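# Find the lighter check weight and place it on the dish

## Task

Among four check weights, one is lighter than the rest. Use the balance to find it (its pointer sits over white when the pans hold equal loads and leans toward the lighter pan otherwise). Set that weight flat on the red dish, and make sure none of the other three is on the dish. Nothing except the weights and the dish may end up tipped over, and the balance must stay on the furniture it started on.

## Robot and tools

ROBOTS. Three identical i2rt Big YAM arms: arm1, arm2, arm3. Each has six joints, a two-finger gripper and a wrist camera (arm1_cam_wrist, arm2_cam_wrist, arm3_cam_wrist). Two fixed room cameras, room_a (near [-2.04315, 1.47022, 2.15861]) and room_b (near [1.82056, -0.65384, 2.25237]), view the scene. Reach is about 1.0 m from the joint1 axis.

FRAME. One scene frame for every pose: metres, origin on the floor, +z up. Feet (base_link): arm1 at x=-0.017 y=+1.211 z=+0.828, quat_wxyz=(+0.030, -0.003, -0.002, -1.000); arm2 at x=+0.095 y=-0.011 z=+0.883, quat_wxyz=(+0.025, -0.002, -0.007, +1.000); arm3 at x=-0.083 y=-1.202 z=+0.816, quat_wxyz=(+0.086, +0.005, -0.002, +0.996). Each foot faces its own +x, so arm1 and arm2 face roughly scene -x and arm3 roughly scene +x. The hand point lies between the finger pads, about 1 cm behind the tips; the fingers extend along the hand's +z and open and close along its y.

move. Arguments: arm1, arm2, arm3 (one object per robot) and cameras. A robot not named keeps its previous command. Inside a robot's object:
- joints: absolute targets keyed by name. joint1_rad -2.879 to 2.879 (base yaw, positive counter-clockwise from above); joint2_rad 0 to 3.141 (shoulder, 0 = upper arm pointing back); joint3_rad 0 to 3.019 (elbow, 0 = folded); joint4_rad -1.692 to 1.57 (hand pitch, positive tips fingers up); joint5_rad -1.57 to 1.57 (hand sideways, positive to the arm's right); joint6_rad -2.094 to 2.094 (roll, positive clockwise from behind); gripper_m 0 to 0.093, the fingertip gap in metres.
- target: one list of 7 numbers [x, y, z, qw, qx, qy, qz], an absolute hand pose in the scene frame (metres, unit quaternion), formatted like the printed hand line. The hand travels in a straight line from its current hand_target toward it. When target is present, joints may only contain gripper_m.
- speed: top path speed in m/s, 0.002 to 0.5, default 0.25; only allowed with target. Rotation is capped at twice this value in rad/s.
- min_time_s: 0.1 to 8 s, the shortest duration for that robot's joint motions.
All motions in one call start together; all hand paths in a call finish together, paced by the slowest. A hand path lasts 0.5 to 10 s; an action at most 15 s. Hands lag, drift and may overshoot speed, especially near full stretch, and often stop a centimetre or more off. The controller limits each step to 100 mm and 20 degrees from the measured pose. Paths do not avoid obstacles or other arms. cameras: list from arm1_cam_wrist, arm2_cam_wrist, arm3_cam_wrist, room_a, room_b, all; [] for none; omitted means all only for a call with no action. A move with no action returns full state, images and the scene number.

wait: seconds (0 to 10) and optional cameras; commands nothing. zoom_image: camera plus region [x0, y0, x1, y1] in pixels of the 672x504 image, at most 504 by 504, only for cameras in the latest images. finished_scene: scene = the current scene's number; irreversible, and later calls in the same reply act on the next scene.

RESULTS. "move" line: per robot sent a motion, done or its worst status, e.g. "move: arm1 done; arm2 time_out". Statuses: off_target (stopped short, may still push), time_out (joint could not finish; it keeps a nearby target and may keep pushing; on_its_own lists those; send the reported position to relax it), not_followed (a safety check held back the targets; "joint command not followed" or "pose unreachable" appear), limit_stop_at_motor_heat. Robots under "as last shown" were not commanded; their status reads "not commanded" and omitted lines are unchanged. on_its_own "held at" shows the target, not the reading. hand is the measured pose, hand_target the pose the drive aims at. Joint velocities in rad/s (gripper m/s); "within noise" means still. Joint torques in N m, joint order, include gravity; numbers 3 and 4 wrap at ±28. The "pictures" line gives image order; frames may be slightly older than state. A refused call (out-of-range value) cancels later move, wait and finished_scene calls in that reply; an invalid one (unknown key) does not.

GRIPPER. Closed on nothing reads 0.000 to 0.003. On a hard part at full force it reads up to about 0.005 m under the part width (some read up to 0.002 wider). Target about 0.005 below first-contact reading for a firm grip. Force is roughly 50 to 64 N per pad. Open well above the reading to release.

CAUTIONS. Never let two robots press hard together; closing a gripper on another arm's fingers counts. The clearance check can be late and allows fingers, housings and wrist cameras to collide. Do not drop weights from height, release while moving, slam, or shove the balance, and never knock anything off the work area or onto the floor. Keep the balance upright and on its furniture. Arms keep pushing on contact; sustained pushing, stretched poses or holding loads heat motors (MOTOR HOT at 85 °C; at 100 °C an OVER-TEMPERATURE FAULT drops the arm for 30 to 60 s). Loose objects may be nudged occasionally. The scene keeps running while you deliberate, with robots holding their last command. Camera calibrations (K, T_world_to_cam) are supplied but slightly inexact; wrist-camera poses inherit joint errors.

Each tool is called after "Emit:" by a JSON object that holds its "api" and its "payload".

## Session

Emit:
{"api": "move", "payload": {}}

Scene clock: 0.00 s.
Joint torques (N m): no reading
Heat: arm1: hottest joint2_rad 37 °C; arm2: hottest joint2_rad 31 °C; arm3: hottest joint2_rad 36 °C.
Joint velocities: within noise
arm1.joint_positions: joint1_rad=+0.463 joint2_rad=+0.615 joint3_rad=+1.490 joint4_rad=-1.383 joint5_rad=+0.276 joint6_rad=+0.395 gripper_m=+0.09396
arm1.joint_status: not commanded
arm1.hand: x=-0.2166 y=+1.1519 z=+1.4100 quat_wxyz=(-0.119, -0.855, +0.016, +0.505) (m; scene frame)
arm1.hand_target: x=-0.2135 y=+1.1537 z=+1.4229 quat_wxyz=(-0.125, -0.847, +0.018, +0.516) (m; scene frame)
arm1.hand_status: not commanded
arm2.joint_positions: joint1_rad=+0.482 joint2_rad=+0.585 joint3_rad=+1.357 joint4_rad=-1.462 joint5_rad=+0.226 joint6_rad=+0.023 gripper_m=+0.09396
arm2.joint_status: not commanded
arm2.hand: x=-0.1095 y=-0.0683 z=+1.3892 quat_wxyz=(-0.010, +0.891, +0.138, -0.433) (m; scene frame)
arm2.hand_target: x=-0.1075 y=-0.0675 z=+1.4001 quat_wxyz=(-0.007, +0.885, +0.136, -0.444) (m; scene frame)
arm2.hand_status: not commanded
arm3.joint_positions: joint1_rad=-0.065 joint2_rad=+0.649 joint3_rad=+1.390 joint4_rad=-1.161 joint5_rad=-0.034 joint6_rad=-0.702 gripper_m=+0.09396
arm3.joint_status: not commanded
arm3.hand: x=-0.3410 y=-1.1470 z=+1.3892 quat_wxyz=(-0.236, +0.811, +0.203, -0.495) (m; scene frame)
arm3.hand_target: x=-0.3379 y=-1.1478 z=+1.4005 quat_wxyz=(-0.241, +0.804, +0.201, -0.504) (m; scene frame)
arm3.hand_status: not commanded
pictures: arm1_cam_wrist, arm2_cam_wrist, arm3_cam_wrist, room_a, room_b

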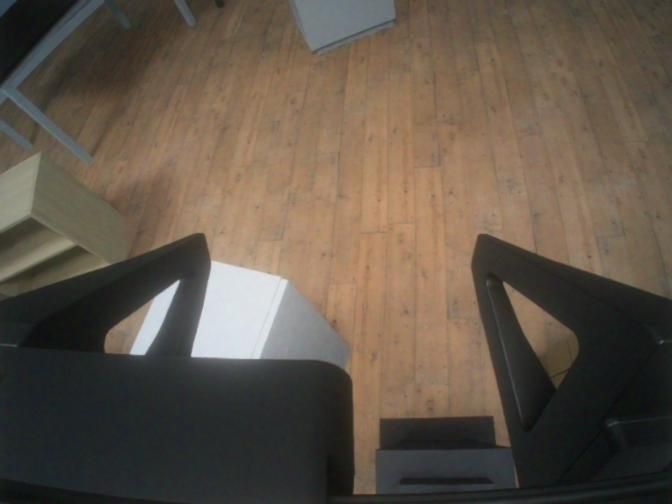

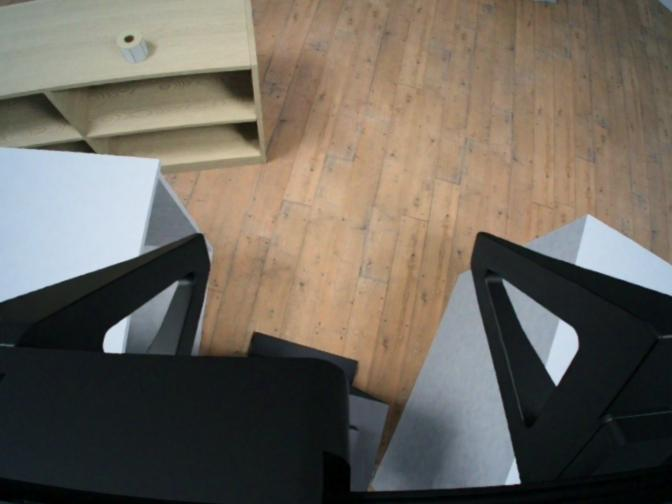

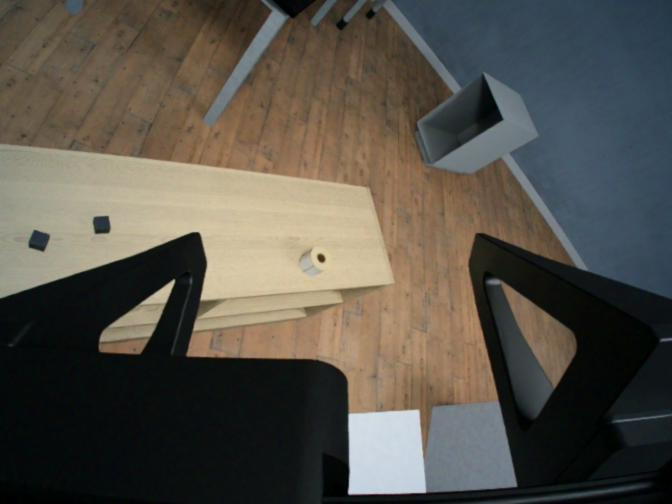

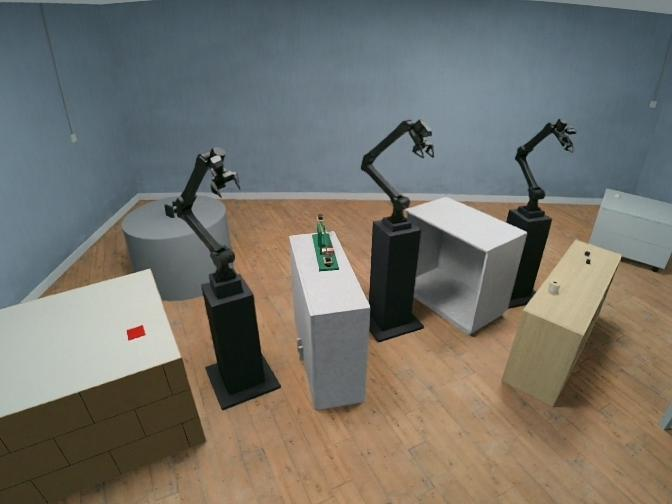

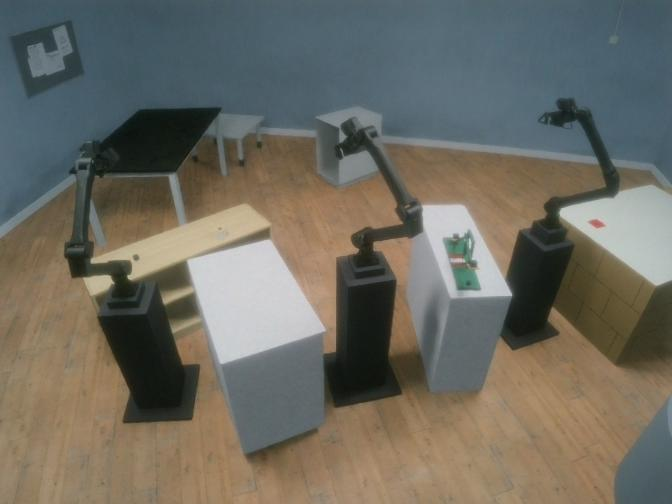

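Emit:
{"api": "zoom_image", "payload": {"camera": "room_a", "region": [280, 190, 380, 290]}}

Emit:
{"api": "zoom_image", "payload": {"camera": "room_a", "region": [520, 230, 640, 320]}}

Emit:
{"api": "zoom_image", "payload": {"camera": "room_b", "region": [420, 210, 520, 310]}}

Emit:
{"api": "zoom_image", "payload": {"camera": "room_b", "region": [100, 200, 260, 300]}}

Emit:
{"api": "zoom_image", "payload": {"camera": "arm3_cam_wrist", "region": [0, 140, 400, 400]}}

Emit:
{"api": "zoom_image", "payload": {"camera": "room_a", "region": [0, 250, 210, 420]}}

Scaled by 5.040 from the camera's 672x504 image, which has a finer 960x720 frame.

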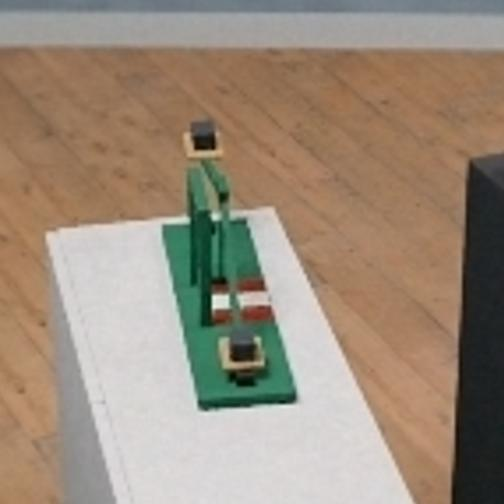

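Scaled by 4.200 from the camera's 672x504 image, which has a finer 960x720 frame.

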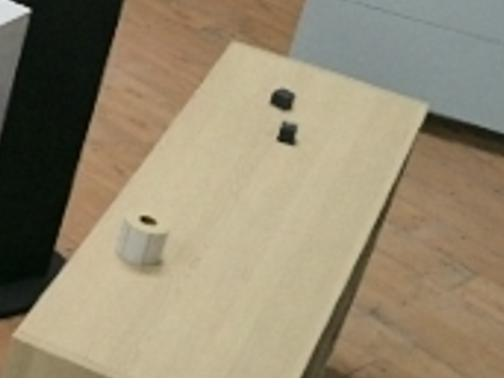

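Scaled by 5.040 from the camera's 672x504 image, which has a finer 960x720 frame.

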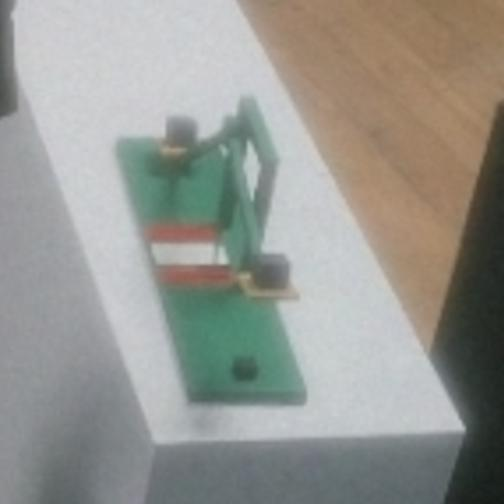

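Scaled by 3.150 from the camera's 672x504 image, which has a finer 960x720 frame.

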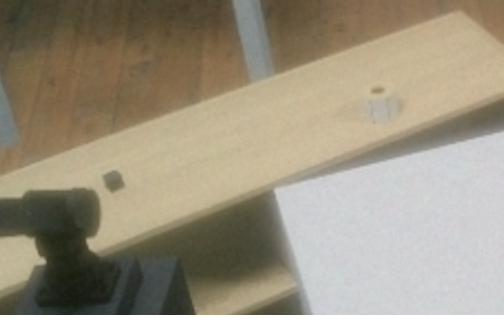

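Scaled by 1.260 from the camera's 672x504 image, which has a finer 960x720 frame.

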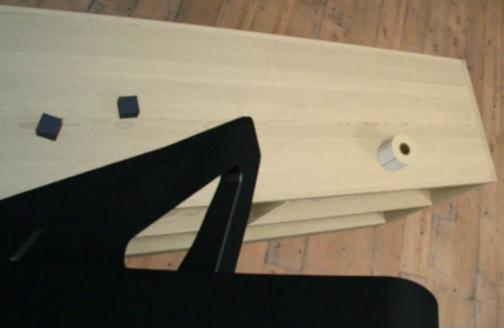

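Scaled by 2.400 from the camera's 672x504 image, which has a finer 960x720 frame.

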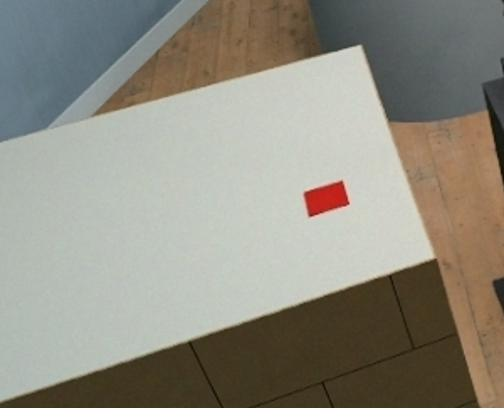

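Emit:
{"api": "move", "payload": {"arm1": {"joints":{"joint1_rad":1.7,"joint5_rad":0,"joint6_rad":0}}, "cameras": ["arm1_cam_wrist"]}}

Scene clock: 4.13 s.
Joint torques (N m): arm1=[1.14 2.37 10.15 2.07 0.01 -0.22] | arm2=[1.49 2.26 10.95 1.89 0.07 0.1] | arm3=[-1.2 0.44 8.83 2.04 -0.01 0.02]
Heat: arm1: hottest joint2_rad 37 °C; arm2: hottest joint2_rad 31 °C; arm3: hottest joint2_rad 36 °C.
move: arm1 done
Joint velocities: within noise
arm1.joint_positions: joint1_rad=+1.686 joint2_rad=+0.615 joint3_rad=+1.490 joint4_rad=-1.383 joint5_rad=+0.002 joint6_rad=+0.014 gripper_m=+0.09397
arm1.joint_status: all done
arm1.hand: x=+0.0236 y=+1.0041 z=+1.4059 quat_wxyz=(-0.389, -0.557, -0.657, +0.327) (m; scene frame)
arm1.hand_target: x=+0.0264 y=+1.0080 z=+1.4190 quat_wxyz=(-0.400, -0.542, -0.659, +0.335) (m; scene frame)
arm1.hand_status: not commanded
arm2, arm3: as last shown
arm3.hand_target: x=-0.3379 y=-1.1478 z=+1.4005 quat_wxyz=(-0.241, +0.805, +0.201, -0.504) (m; scene frame)
pictures: arm1_cam_wrist
camera_calibration:
arm1_cam_wrist: T_world_to_cam=[[-0.986182, -0.165665, -0.000769683, 0.190684], [-0.150362, 0.897012, -0.415646, -0.309688], [0.0695486, -0.409787, -0.909526, 1.8161], [0, 0, 0, 1]] pos_world=[0.0151767, 1.0536, 1.52322]

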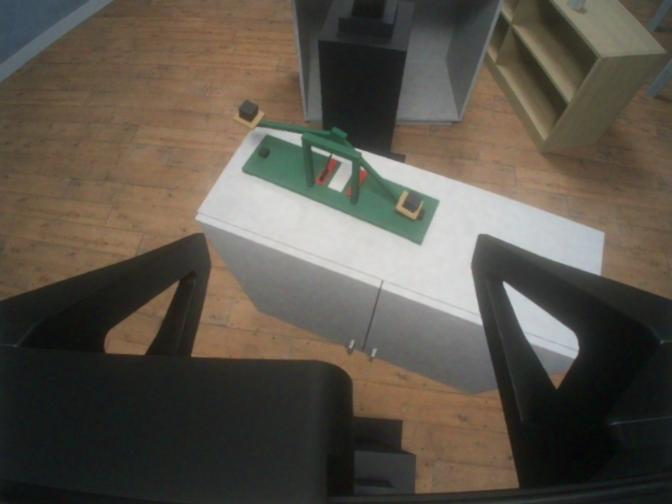

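Emit:
{"api": "zoom_image", "payload": {"camera": "arm1_cam_wrist", "region": [200, 70, 460, 270]}}

Scaled by 1.938 from the camera's 672x504 image, which has a finer 960x720 frame.

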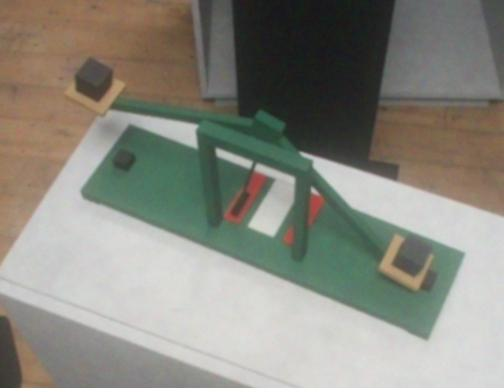

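Emit:
{"api": "move", "payload": {"arm1": {"target":[0.355,0.54,1.03,0.178,0.769,0.564,-0.243],"speed":0.3}, "cameras": ["arm1_cam_wrist","room_a","room_b"]}}

Emit:
{"api": "zoom_image", "payload": {"camera": "arm1_cam_wrist", "region": [180, 50, 500, 290]}}

Scene clock: 9.87 s.
Joint torques (N m): arm1=[0.15 -16.91 15.5 0.64 0.33 0.07] | arm2=[1.55 2.26 11 1.91 0.06 0.1] | arm3=[-1.2 0.44 8.8 2.07 -0.01 0.01]
Heat: arm1: hottest joint2_rad 37 °C; arm2: hottest joint2_rad 31 °C; arm3: hottest joint2_rad 36 °C.
move: arm1 off_target
Joint velocities: within noise
arm1.joint_positions: joint1_rad=+2.105 joint2_rad=+2.147 joint3_rad=+2.118 joint4_rad=-1.172 joint5_rad=+0.464 joint6_rad=+0.801 gripper_m=+0.09397
arm1.joint_status: not commanded
arm1.hand: x=+0.3399 y=+0.5474 z=+1.0146 quat_wxyz=(-0.158, -0.768, -0.571, +0.245) (m; scene frame)
arm1.hand_target: x=+0.3544 y=+0.5412 z=+1.0301 quat_wxyz=(-0.179, -0.769, -0.564, +0.243) (m; scene frame)
arm1.hand_status: off_target (0.023 m and 2.4 deg from the pose sent, 0.683 m and 37.4 deg at the start)
arm2, arm3: as last shown
pictures: arm1_cam_wrist, room_a, room_b
camera_calibration:
arm1_cam_wrist: T_world_to_cam=[[-0.953747, 0.29797, 0.0397507, 0.120675], [0.29967, 0.952864, 0.0474214, -0.66851], [-0.0237468, 0.0571402, -0.998084, 1.11701], [0, 0, 0, 1]] pos_world=[0.341951, 0.537216, 1.14177]

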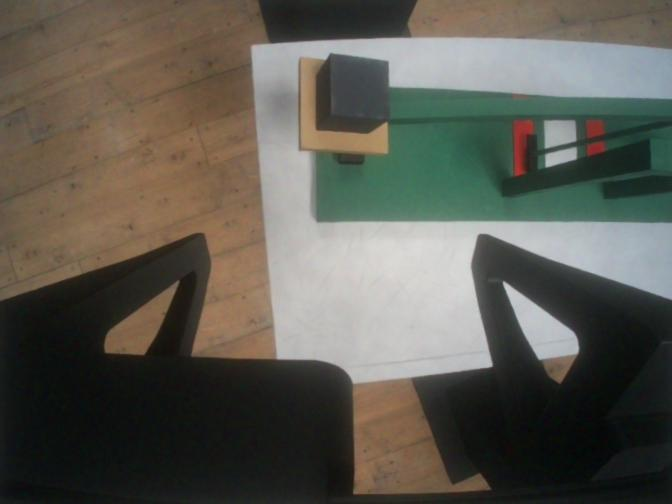

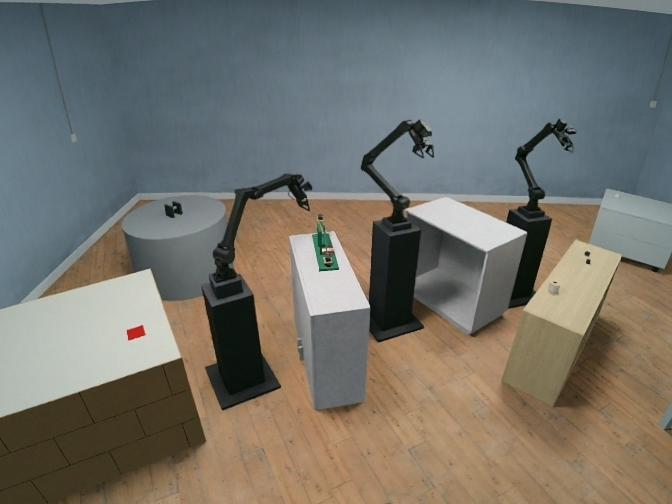

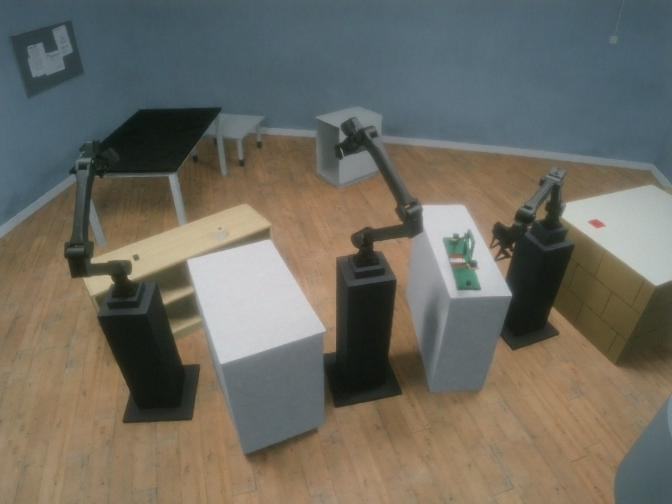

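Scaled by 1.575 from the camera's 672x504 image, which has a finer 960x720 frame.

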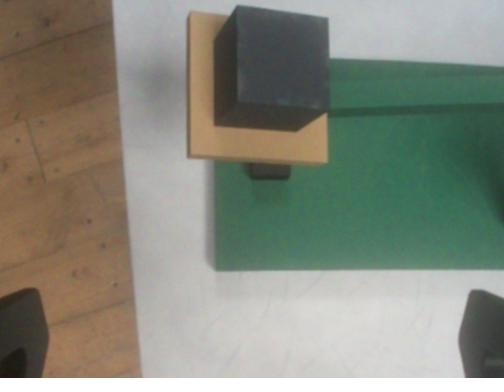

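Emit:
{"api": "move", "payload": {"arm1": {"target":[0.318,0.485,0.968,0.178,0.769,0.564,-0.243],"speed":0.15}, "cameras": ["arm1_cam_wrist","room_b","room_a"]}}

Emit:
{"api": "zoom_image", "payload": {"camera": "room_b", "region": [430, 200, 530, 300]}}

Emit:
{"api": "zoom_image", "payload": {"camera": "room_a", "region": [270, 160, 370, 260]}}

Scene clock: 12.03 s.
Joint torques (N m): arm1=[-0.97 -18.37 15.31 1.58 0.23 -0.21] | arm2=[1.32 2.02 10.99 1.96 0.08 0.11] | arm3=[-1.14 0.44 8.79 2.07 -0.01 0.01]
Heat: arm1: hottest joint2_rad 38 °C; arm2: hottest joint2_rad 31 °C; arm3: hottest joint2_rad 36 °C.
move: arm1 off_target
Joint velocities: within noise
arm1.joint_positions: joint1_rad=+2.033 joint2_rad=+2.252 joint3_rad=+2.119 joint4_rad=-1.062 joint5_rad=+0.431 joint6_rad=+0.745 gripper_m=+0.09397
arm1.joint_status: not commanded
arm1.hand: x=+0.3083 y=+0.5021 z=+0.9454 quat_wxyz=(-0.149, -0.774, -0.567, +0.239) (m; scene frame)
arm1.hand_target: x=+0.3173 y=+0.4868 z=+0.9686 quat_wxyz=(-0.178, -0.769, -0.564, +0.243) (m; scene frame)
arm1.hand_status: off_target (0.030 m and 3.4 deg from the pose sent, 0.081 m and 2.4 deg at the start)
arm2, arm3: as last shown
pictures: arm1_cam_wrist, room_a, room_b
camera_calibration:
arm1_cam_wrist: T_world_to_cam=[[-0.949453, 0.310807, 0.0440153, 0.095055], [0.313208, 0.947336, 0.066742, -0.632291], [-0.0209535, 0.0771544, -0.996799, 1.03776], [0, 0, 0, 1]] pos_world=[0.310034, 0.489381, 1.07245]

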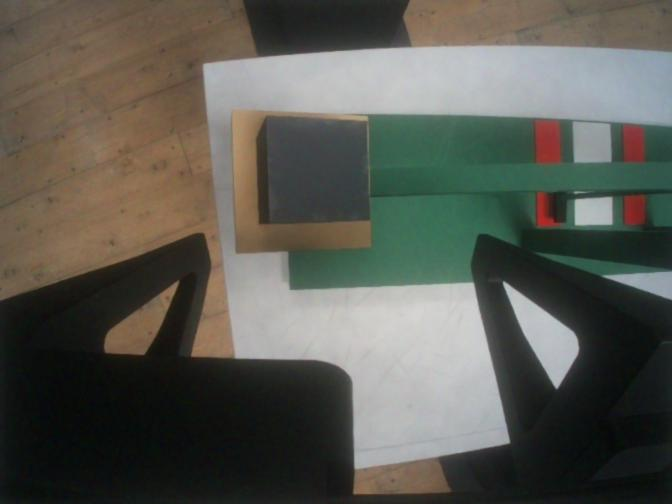

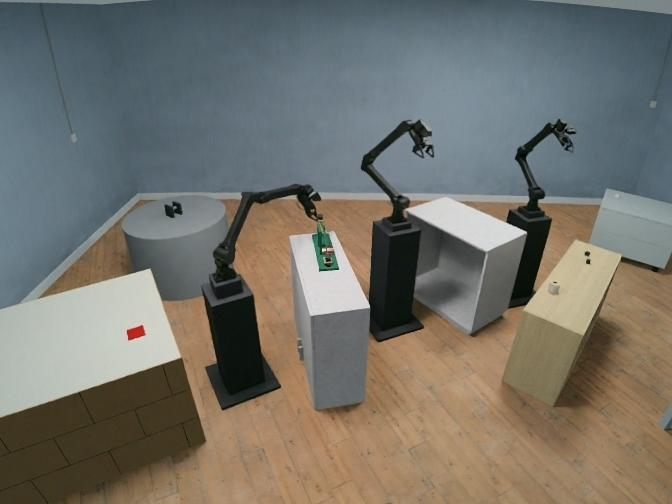

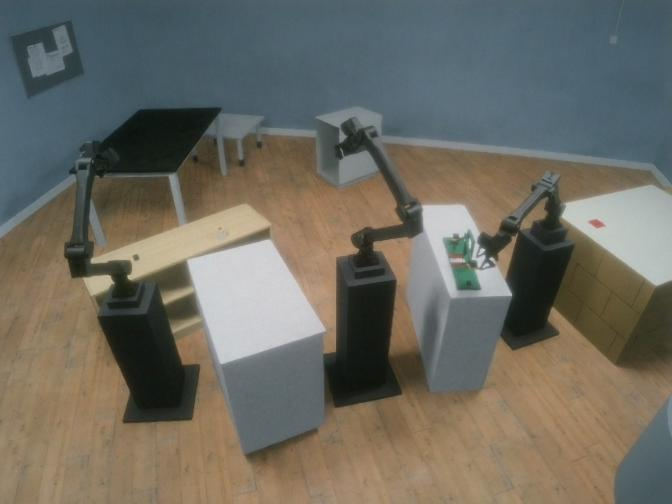

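Scaled by 5.040 from the camera's 672x504 image, which has a finer 960x720 frame.

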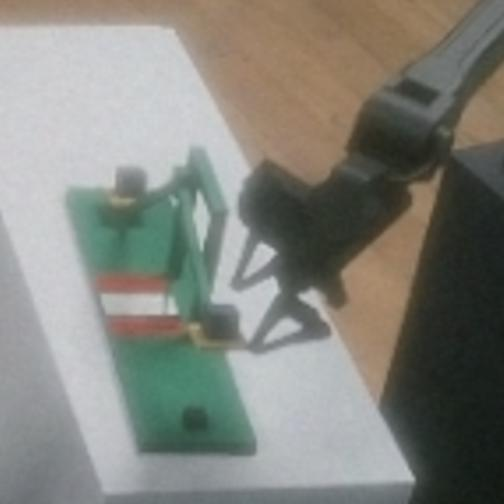

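Scaled by 5.040 from the camera's 672x504 image, which has a finer 960x720 frame.

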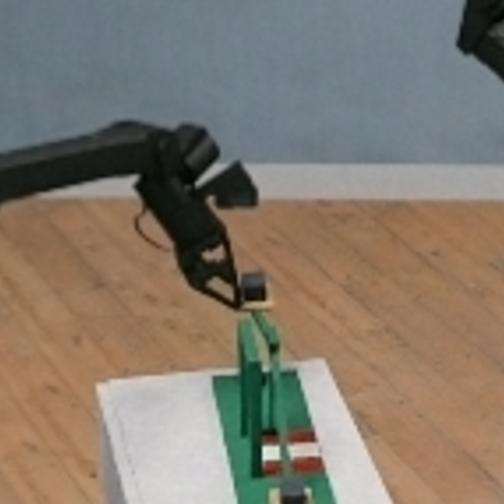

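Emit:
{"api": "move", "payload": {"arm1": {"target":[0.317,0.480,1.015,0.178,0.769,0.564,-0.243],"speed":0.12}}}

Emit:
{"api": "move", "payload": {"arm1": {"target":[0.316,0.463,1.008,0.178,0.769,0.564,-0.243],"speed":0.12}, "cameras": ["arm1_cam_wrist","room_a","room_b"]}}

Emit:
{"api": "zoom_image", "payload": {"camera": "room_b", "region": [430, 200, 530, 300]}}

Emit:
{"api": "zoom_image", "payload": {"camera": "room_a", "region": [270, 160, 370, 260]}}

Scene clock: 14.07 s.
Joint torques (N m): arm1=[-1.03 -18.37 15.79 0.72 0.29 -0.23] | arm2=[1.32 2.2 10.99 1.99 0.07 0.1] | arm3=[-1.2 0.44 8.8 2.07 -0.01 0.01]
Heat: arm1: hottest joint2_rad 38 °C; arm2: hottest joint2_rad 31 °C; arm3: hottest joint2_rad 36 °C.
move: arm1 off_target
Joint velocities: within noise
arm1.joint_positions: joint1_rad=+2.033 joint2_rad=+2.255 joint3_rad=+2.262 joint4_rad=-1.169 joint5_rad=+0.429 joint6_rad=+0.738 gripper_m=+0.09397
arm1.joint_status: not commanded
arm1.hand: x=+0.3144 y=+0.4929 z=+0.9999 quat_wxyz=(-0.164, -0.771, -0.566, +0.241) (m; scene frame)
arm1.hand_target: x=+0.3165 y=+0.4812 z=+1.0152 quat_wxyz=(-0.179, -0.769, -0.564, +0.243) (m; scene frame)
arm1.hand_status: off_target (0.020 m and 1.7 deg from the pose sent, 0.074 m and 3.4 deg at the start)
arm2, arm3: as last shown
pictures: none

Scene clock: 15.50 s.
Joint torques (N m): arm1=[-1.32 -18.14 15.79 0.7 0.26 -0.22] | arm2=[1.44 2.2 11.02 1.96 0.08 0.11] | arm3=[-1.26 0.56 8.76 2.06 -0.01 0.02]
Heat: arm1: hottest joint3_rad 39 °C; arm2: hottest joint3_rad 32 °C; arm3: hottest joint2_rad 36 °C.
move: arm1 off_target
Joint velocities: within noise
arm1.joint_positions: joint1_rad=+2.028 joint2_rad=+2.318 joint3_rad=+2.354 joint4_rad=-1.194 joint5_rad=+0.424 joint6_rad=+0.727 gripper_m=+0.09397
arm1.joint_status: not commanded
arm1.hand: x=+0.3197 y=+0.4780 z=+0.9923 quat_wxyz=(-0.164, -0.769, -0.569, +0.240) (m; scene frame)
arm1.hand_target: x=+0.3153 y=+0.4642 z=+1.0081 quat_wxyz=(-0.179, -0.769, -0.564, +0.243) (m; scene frame)
arm1.hand_status: off_target (0.022 m and 1.7 deg from the pose sent, 0.031 m and 1.7 deg at the start)
arm2, arm3: as last shown
pictures: arm1_cam_wrist, room_a, room_b
camera_calibration:
arm1_cam_wrist: T_world_to_cam=[[-0.954222, 0.298162, 0.0236621, 0.139056], [0.298988, 0.953035, 0.0482775, -0.595997], [-0.00815627, 0.0531422, -0.998554, 1.09558], [0, 0, 0, 1]] pos_world=[0.319822, 0.468323, 1.11947]

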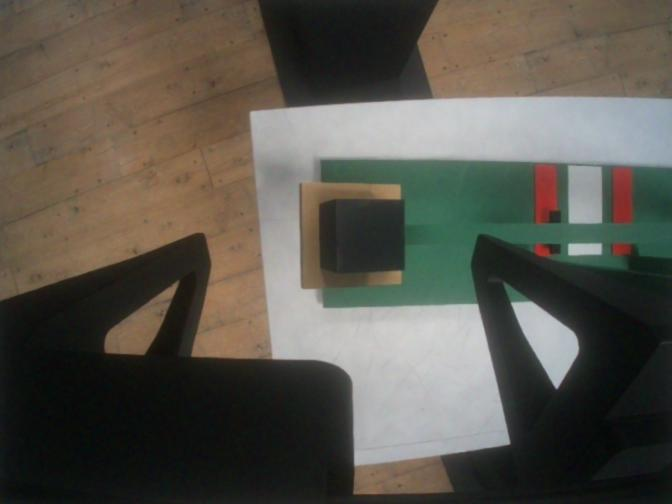

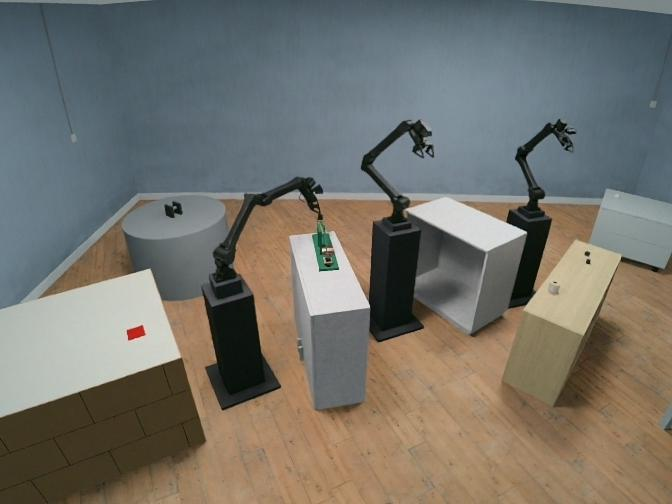

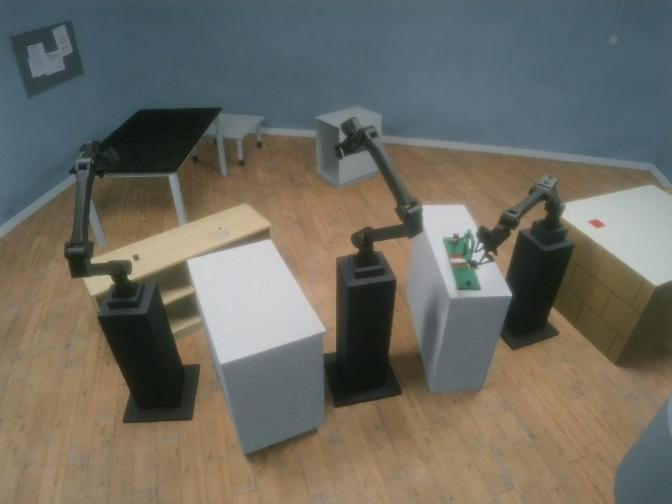

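Scaled by 5.040 from the camera's 672x504 image, which has a finer 960x720 frame.

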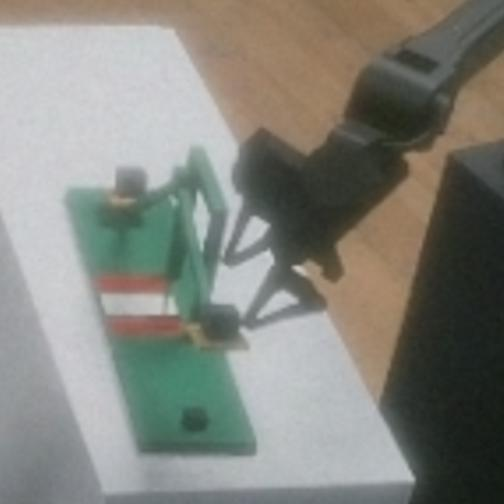

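Scaled by 5.040 from the camera's 672x504 image, which has a finer 960x720 frame.

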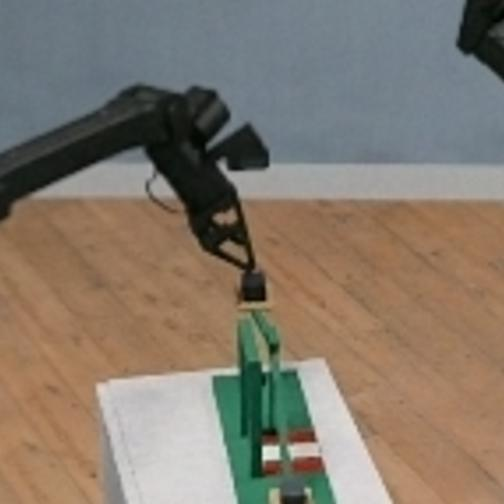

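Emit:
{"api": "move", "payload": {"arm1": {"target":[0.304,0.458,0.978,0.178,0.769,0.564,-0.243],"speed":0.1}, "cameras": ["arm1_cam_wrist","room_a","room_b"]}}

Emit:
{"api": "zoom_image", "payload": {"camera": "room_b", "region": [430, 200, 530, 300]}}

Emit:
{"api": "zoom_image", "payload": {"camera": "room_a", "region": [270, 160, 370, 260]}}

Scene clock: 17.07 s.
Joint torques (N m): arm1=[-1.85 -19.08 11.73 1.68 0.3 -0.21] | arm2=[1.49 2.37 11.02 1.91 0.07 0.12] | arm3=[-1.2 0.38 8.79 2.1 -0.02 0.01]
Heat: arm1: hottest joint2_rad 39 °C; arm2: hottest joint3_rad 32 °C; arm3: hottest joint2_rad 36 °C.
move: arm1 done
Joint velocities: within noise
arm1.joint_positions: joint1_rad=+2.008 joint2_rad=+2.319 joint3_rad=+2.313 joint4_rad=-1.128 joint5_rad=+0.416 joint6_rad=+0.711 gripper_m=+0.09397
arm1.joint_status: not commanded
arm1.hand: x=+0.3089 y=+0.4667 z=+0.9785 quat_wxyz=(-0.173, -0.770, -0.565, +0.241) (m; scene frame)
arm1.hand_target: x=+0.3037 y=+0.4582 z=+0.9781 quat_wxyz=(-0.178, -0.769, -0.564, +0.243) (m; scene frame)
arm1.hand_status: done (0.010 m and 0.7 deg from the pose sent, 0.029 m and 1.7 deg at the start)
arm2, arm3: as last shown
pictures: arm1_cam_wrist, room_a, room_b
camera_calibration:
arm1_cam_wrist: T_world_to_cam=[[-0.95323, 0.302119, 0.00876785, 0.144922], [0.302236, 0.952557, 0.0358887, -0.569962], [0.0024908, 0.0368602, -0.999317, 1.08745], [0, 0, 0, 1]] pos_world=[0.307699, 0.459055, 1.10589]

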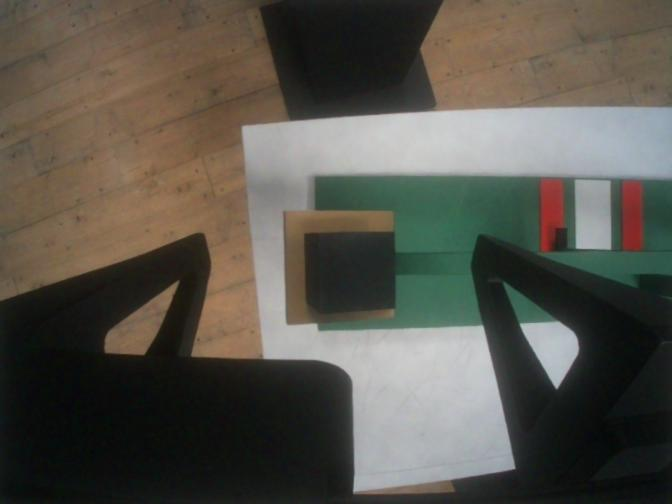

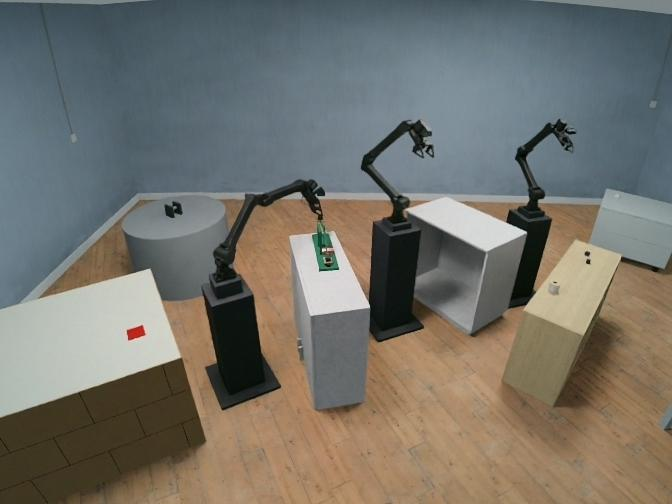

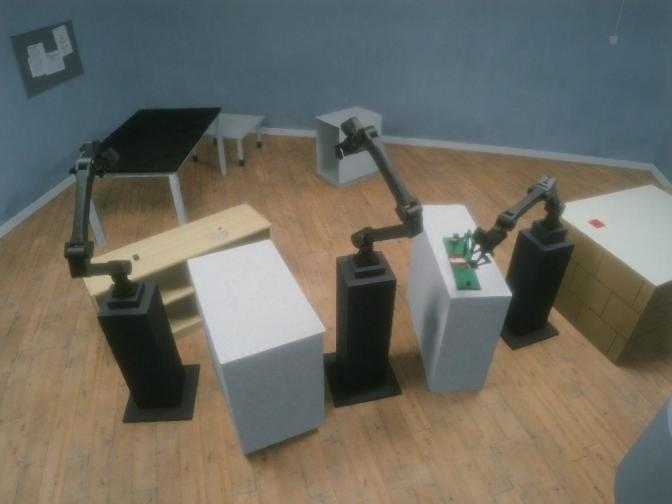

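Scaled by 5.040 from the camera's 672x504 image, which has a finer 960x720 frame.

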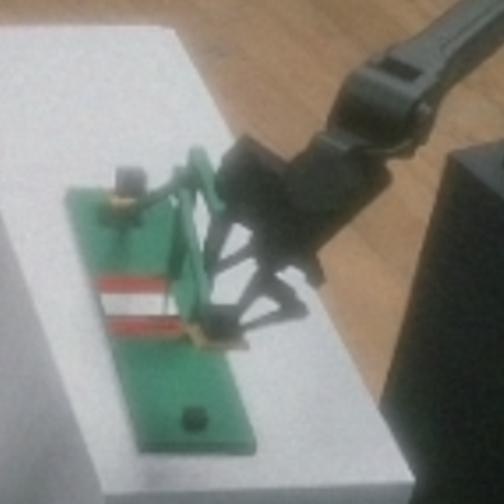

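Scaled by 5.040 from the camera's 672x504 image, which has a finer 960x720 frame.

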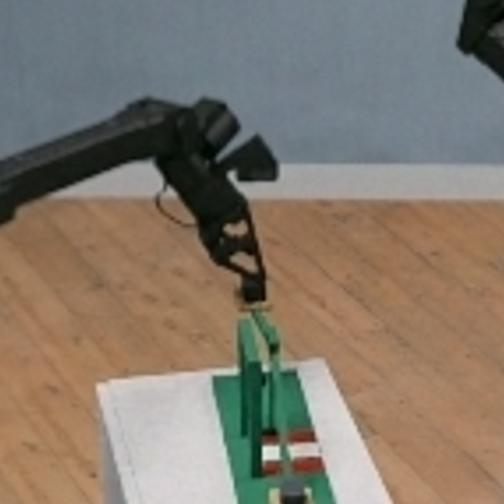

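Emit:
{"api": "move", "payload": {"arm1": {"target":[0.301,0.465,0.961,0.178,0.769,0.564,-0.243],"speed":0.08}, "cameras": ["arm1_cam_wrist","room_a","room_b"]}}

Emit:
{"api": "zoom_image", "payload": {"camera": "room_b", "region": [430, 200, 530, 300]}}

Emit:
{"api": "zoom_image", "payload": {"camera": "room_a", "region": [290, 180, 350, 240]}}

Scene clock: 18.43 s.
Joint torques (N m): arm1=[-1.67 -20.07 11.22 1.72 0.28 -0.22] | arm2=[1.44 2.2 10.91 1.96 0.08 0.11] | arm3=[-1.14 0.44 8.81 2.07 -0.01 0.01]
Heat: arm1: hottest joint2_rad 39 °C; arm2: hottest joint3_rad 32 °C; arm3: hottest joint2_rad 36 °C.
move: arm1 off_target
Joint velocities: within noise
arm1.joint_positions: joint1_rad=+2.008 joint2_rad=+2.319 joint3_rad=+2.221 joint4_rad=-1.061 joint5_rad=+0.416 joint6_rad=+0.711 gripper_m=+0.09397
arm1.joint_status: not commanded
arm1.hand: x=+0.3052 y=+0.4729 z=+0.9407 quat_wxyz=(-0.161, -0.771, -0.568, +0.239) (m; scene frame)
arm1.hand_target: x=+0.3007 y=+0.4654 z=+0.9611 quat_wxyz=(-0.178, -0.769, -0.564, +0.243) (m; scene frame)
arm1.hand_status: off_target (0.022 m and 2.1 deg from the pose sent, 0.019 m and 0.7 deg at the start)
arm2, arm3: as last shown
pictures: arm1_cam_wrist, room_a, room_b
camera_calibration:
arm1_cam_wrist: T_world_to_cam=[[-0.952945, 0.301903, 0.0273963, 0.122286], [0.302985, 0.951471, 0.0538825, -0.590079], [-0.00979956, 0.0596477, -0.998171, 1.04133], [0, 0, 0, 1]] pos_world=[0.305522, 0.462412, 1.06787]

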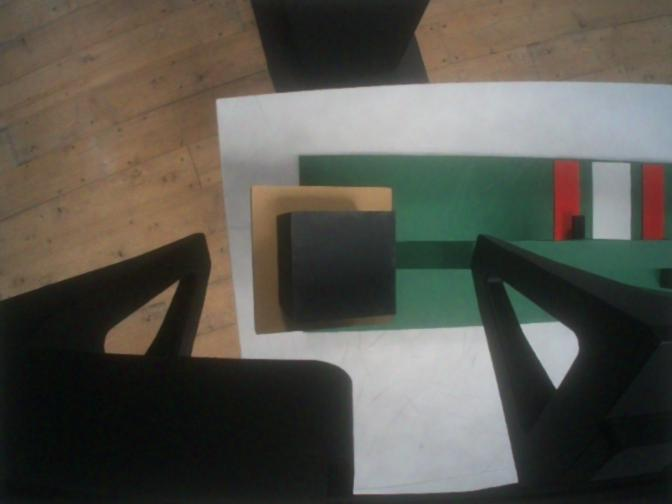

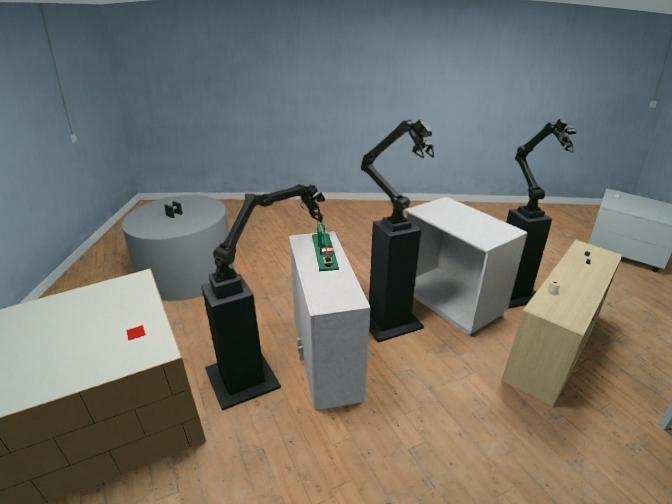

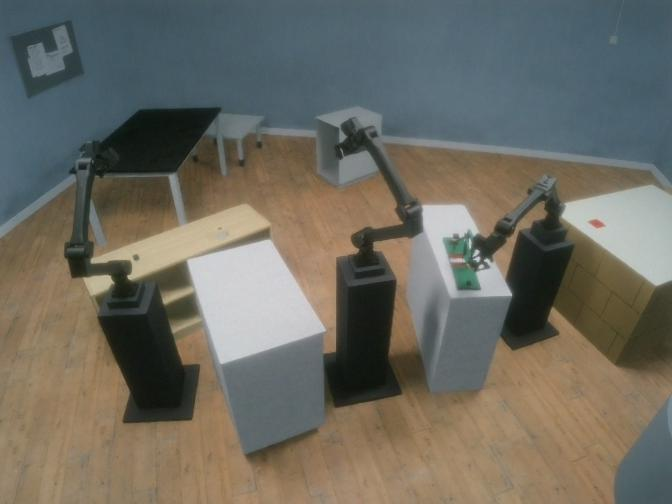

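Scaled by 5.040 from the camera's 672x504 image, which has a finer 960x720 frame.

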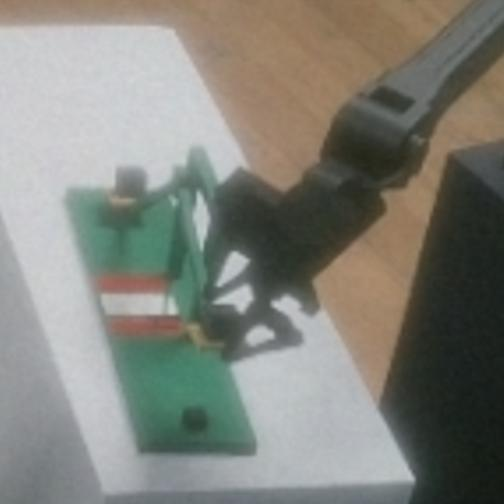

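Scaled by 8.400 from the camera's 672x504 image, which has a finer 960x720 frame.

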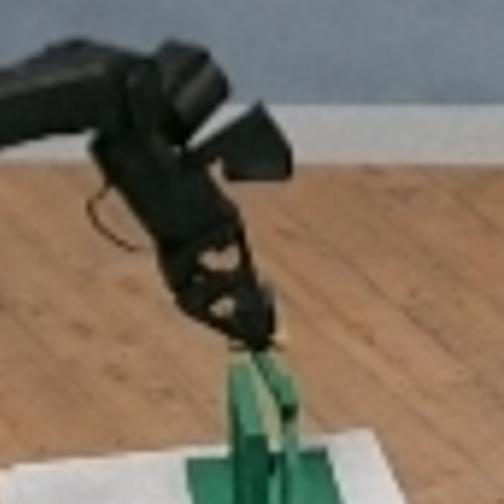

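Emit:
{"api": "move", "payload": {"arm1": {"target":[0.299,0.465,0.970,0.178,0.769,0.564,-0.243],"speed":0.05}}}

Emit:
{"api": "move", "payload": {"arm1": {"joints":{"gripper_m":0.045},"min_time_s":1}, "cameras": ["arm1_cam_wrist","room_a"]}}

Emit:
{"api": "zoom_image", "payload": {"camera": "room_a", "region": [290, 180, 350, 240]}}

Scene clock: 19.67 s.
Joint torques (N m): arm1=[-1.26 -20.89 11.99 0.96 0.23 -0.19] | arm2=[1.44 2.02 10.93 1.99 0.08 0.11] | arm3=[-1.26 0.38 8.8 2.07 0 0.01]
Heat: arm1: hottest joint3_rad 40 °C; arm2: hottest joint3_rad 32 °C; arm3: hottest joint2_rad 36 °C.
move: arm1 off_target
Joint velocities: within noise
arm1.joint_positions: joint1_rad=+2.008 joint2_rad=+2.319 joint3_rad=+2.221 joint4_rad=-1.061 joint5_rad=+0.416 joint6_rad=+0.710 gripper_m=+0.09397
arm1.joint_status: not commanded
arm1.hand: x=+0.3052 y=+0.4729 z=+0.9407 quat_wxyz=(-0.160, -0.770, -0.569, +0.239) (m; scene frame)
arm1.hand_target: x=+0.2986 y=+0.4655 z=+0.9699 quat_wxyz=(-0.178, -0.769, -0.564, +0.243) (m; scene frame)
arm1.hand_status: off_target (0.031 m and 2.1 deg from the pose sent, 0.031 m and 2.1 deg at the start)
arm2.joint_positions: joint1_rad=+0.482 joint2_rad=+0.585 joint3_rad=+1.357 joint4_rad=-1.462 joint5_rad=+0.226 joint6_rad=+0.023 gripper_m=+0.09396
arm2.joint_status: not commanded
arm2.hand: x=-0.1095 y=-0.0683 z=+1.3892 quat_wxyz=(-0.010, +0.891, +0.138, -0.433) (m; scene frame)
arm2.hand_target: x=-0.1075 y=-0.0675 z=+1.4001 quat_wxyz=(-0.007, +0.885, +0.136, -0.444) (m; scene frame)
arm2.hand_status: not commanded
arm3.joint_positions: joint1_rad=-0.065 joint2_rad=+0.649 joint3_rad=+1.390 joint4_rad=-1.161 joint5_rad=-0.034 joint6_rad=-0.702 gripper_m=+0.09396
arm3.joint_status: not commanded
arm3.hand: x=-0.3410 y=-1.1470 z=+1.3892 quat_wxyz=(-0.236, +0.811, +0.203, -0.495) (m; scene frame)
arm3.hand_target: x=-0.3379 y=-1.1478 z=+1.4005 quat_wxyz=(-0.241, +0.805, +0.201, -0.504) (m; scene frame)
arm3.hand_status: not commanded
pictures: none

Scene clock: 20.47 s.
Joint torques (N m): arm1=[-1.26 -21.48 12 0.53 0.85 -0.23] | arm2=[1.38 2.2 10.95 1.95 0.08 0.1] | arm3=[-1.08 0.38 8.8 2.07 -0.01 0.01]
Heat: arm1: hottest joint3_rad 40 °C; arm2: hottest joint3_rad 33 °C; arm3: hottest joint2_rad 36 °C.
move: arm1 done
Joint velocities: within noise
arm1.joint_positions: joint1_rad=+2.009 joint2_rad=+2.319 joint3_rad=+2.221 joint4_rad=-1.048 joint5_rad=+0.400 joint6_rad=+0.709 gripper_m=+0.04524
arm1.joint_status: all done
arm1.hand: x=+0.3096 y=+0.4717 z=+0.9408 quat_wxyz=(-0.168, -0.770, -0.570, +0.232) (m; scene frame)
arm1.hand_target: x=+0.2987 y=+0.4656 z=+0.9698 quat_wxyz=(-0.178, -0.769, -0.564, +0.243) (m; scene frame)
arm1.hand_status: not commanded
arm2, arm3: as last shown
pictures: arm1_cam_wrist, room_a
camera_calibration:
arm1_cam_wrist: T_world_to_cam=[[-0.956048, 0.293079, 0.00881536, 0.149468], [0.293101, 0.954427, 0.0562158, -0.590802], [0.00806204, 0.0563288, -0.99838, 1.03775], [0, 0, 0, 1]] pos_world=[0.307696, 0.461616, 1.06797]

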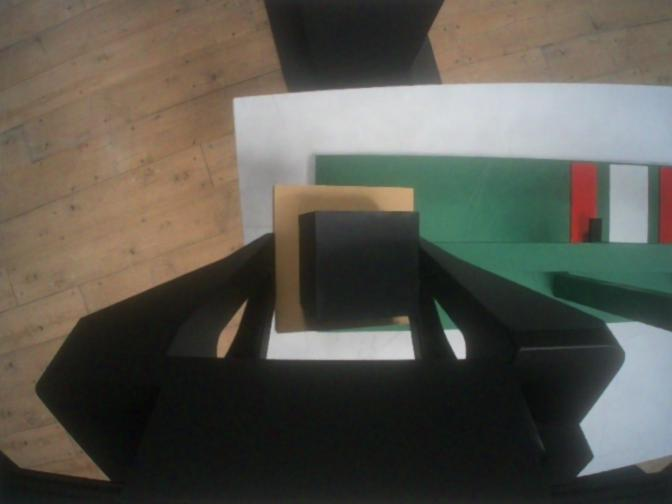

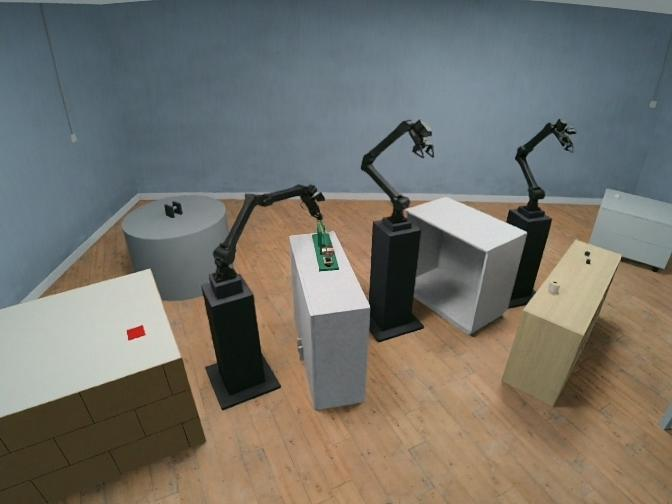

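Scaled by 8.400 from the camera's 672x504 image, which has a finer 960x720 frame.

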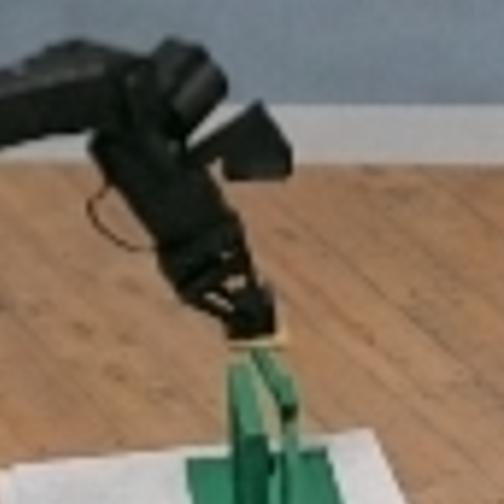

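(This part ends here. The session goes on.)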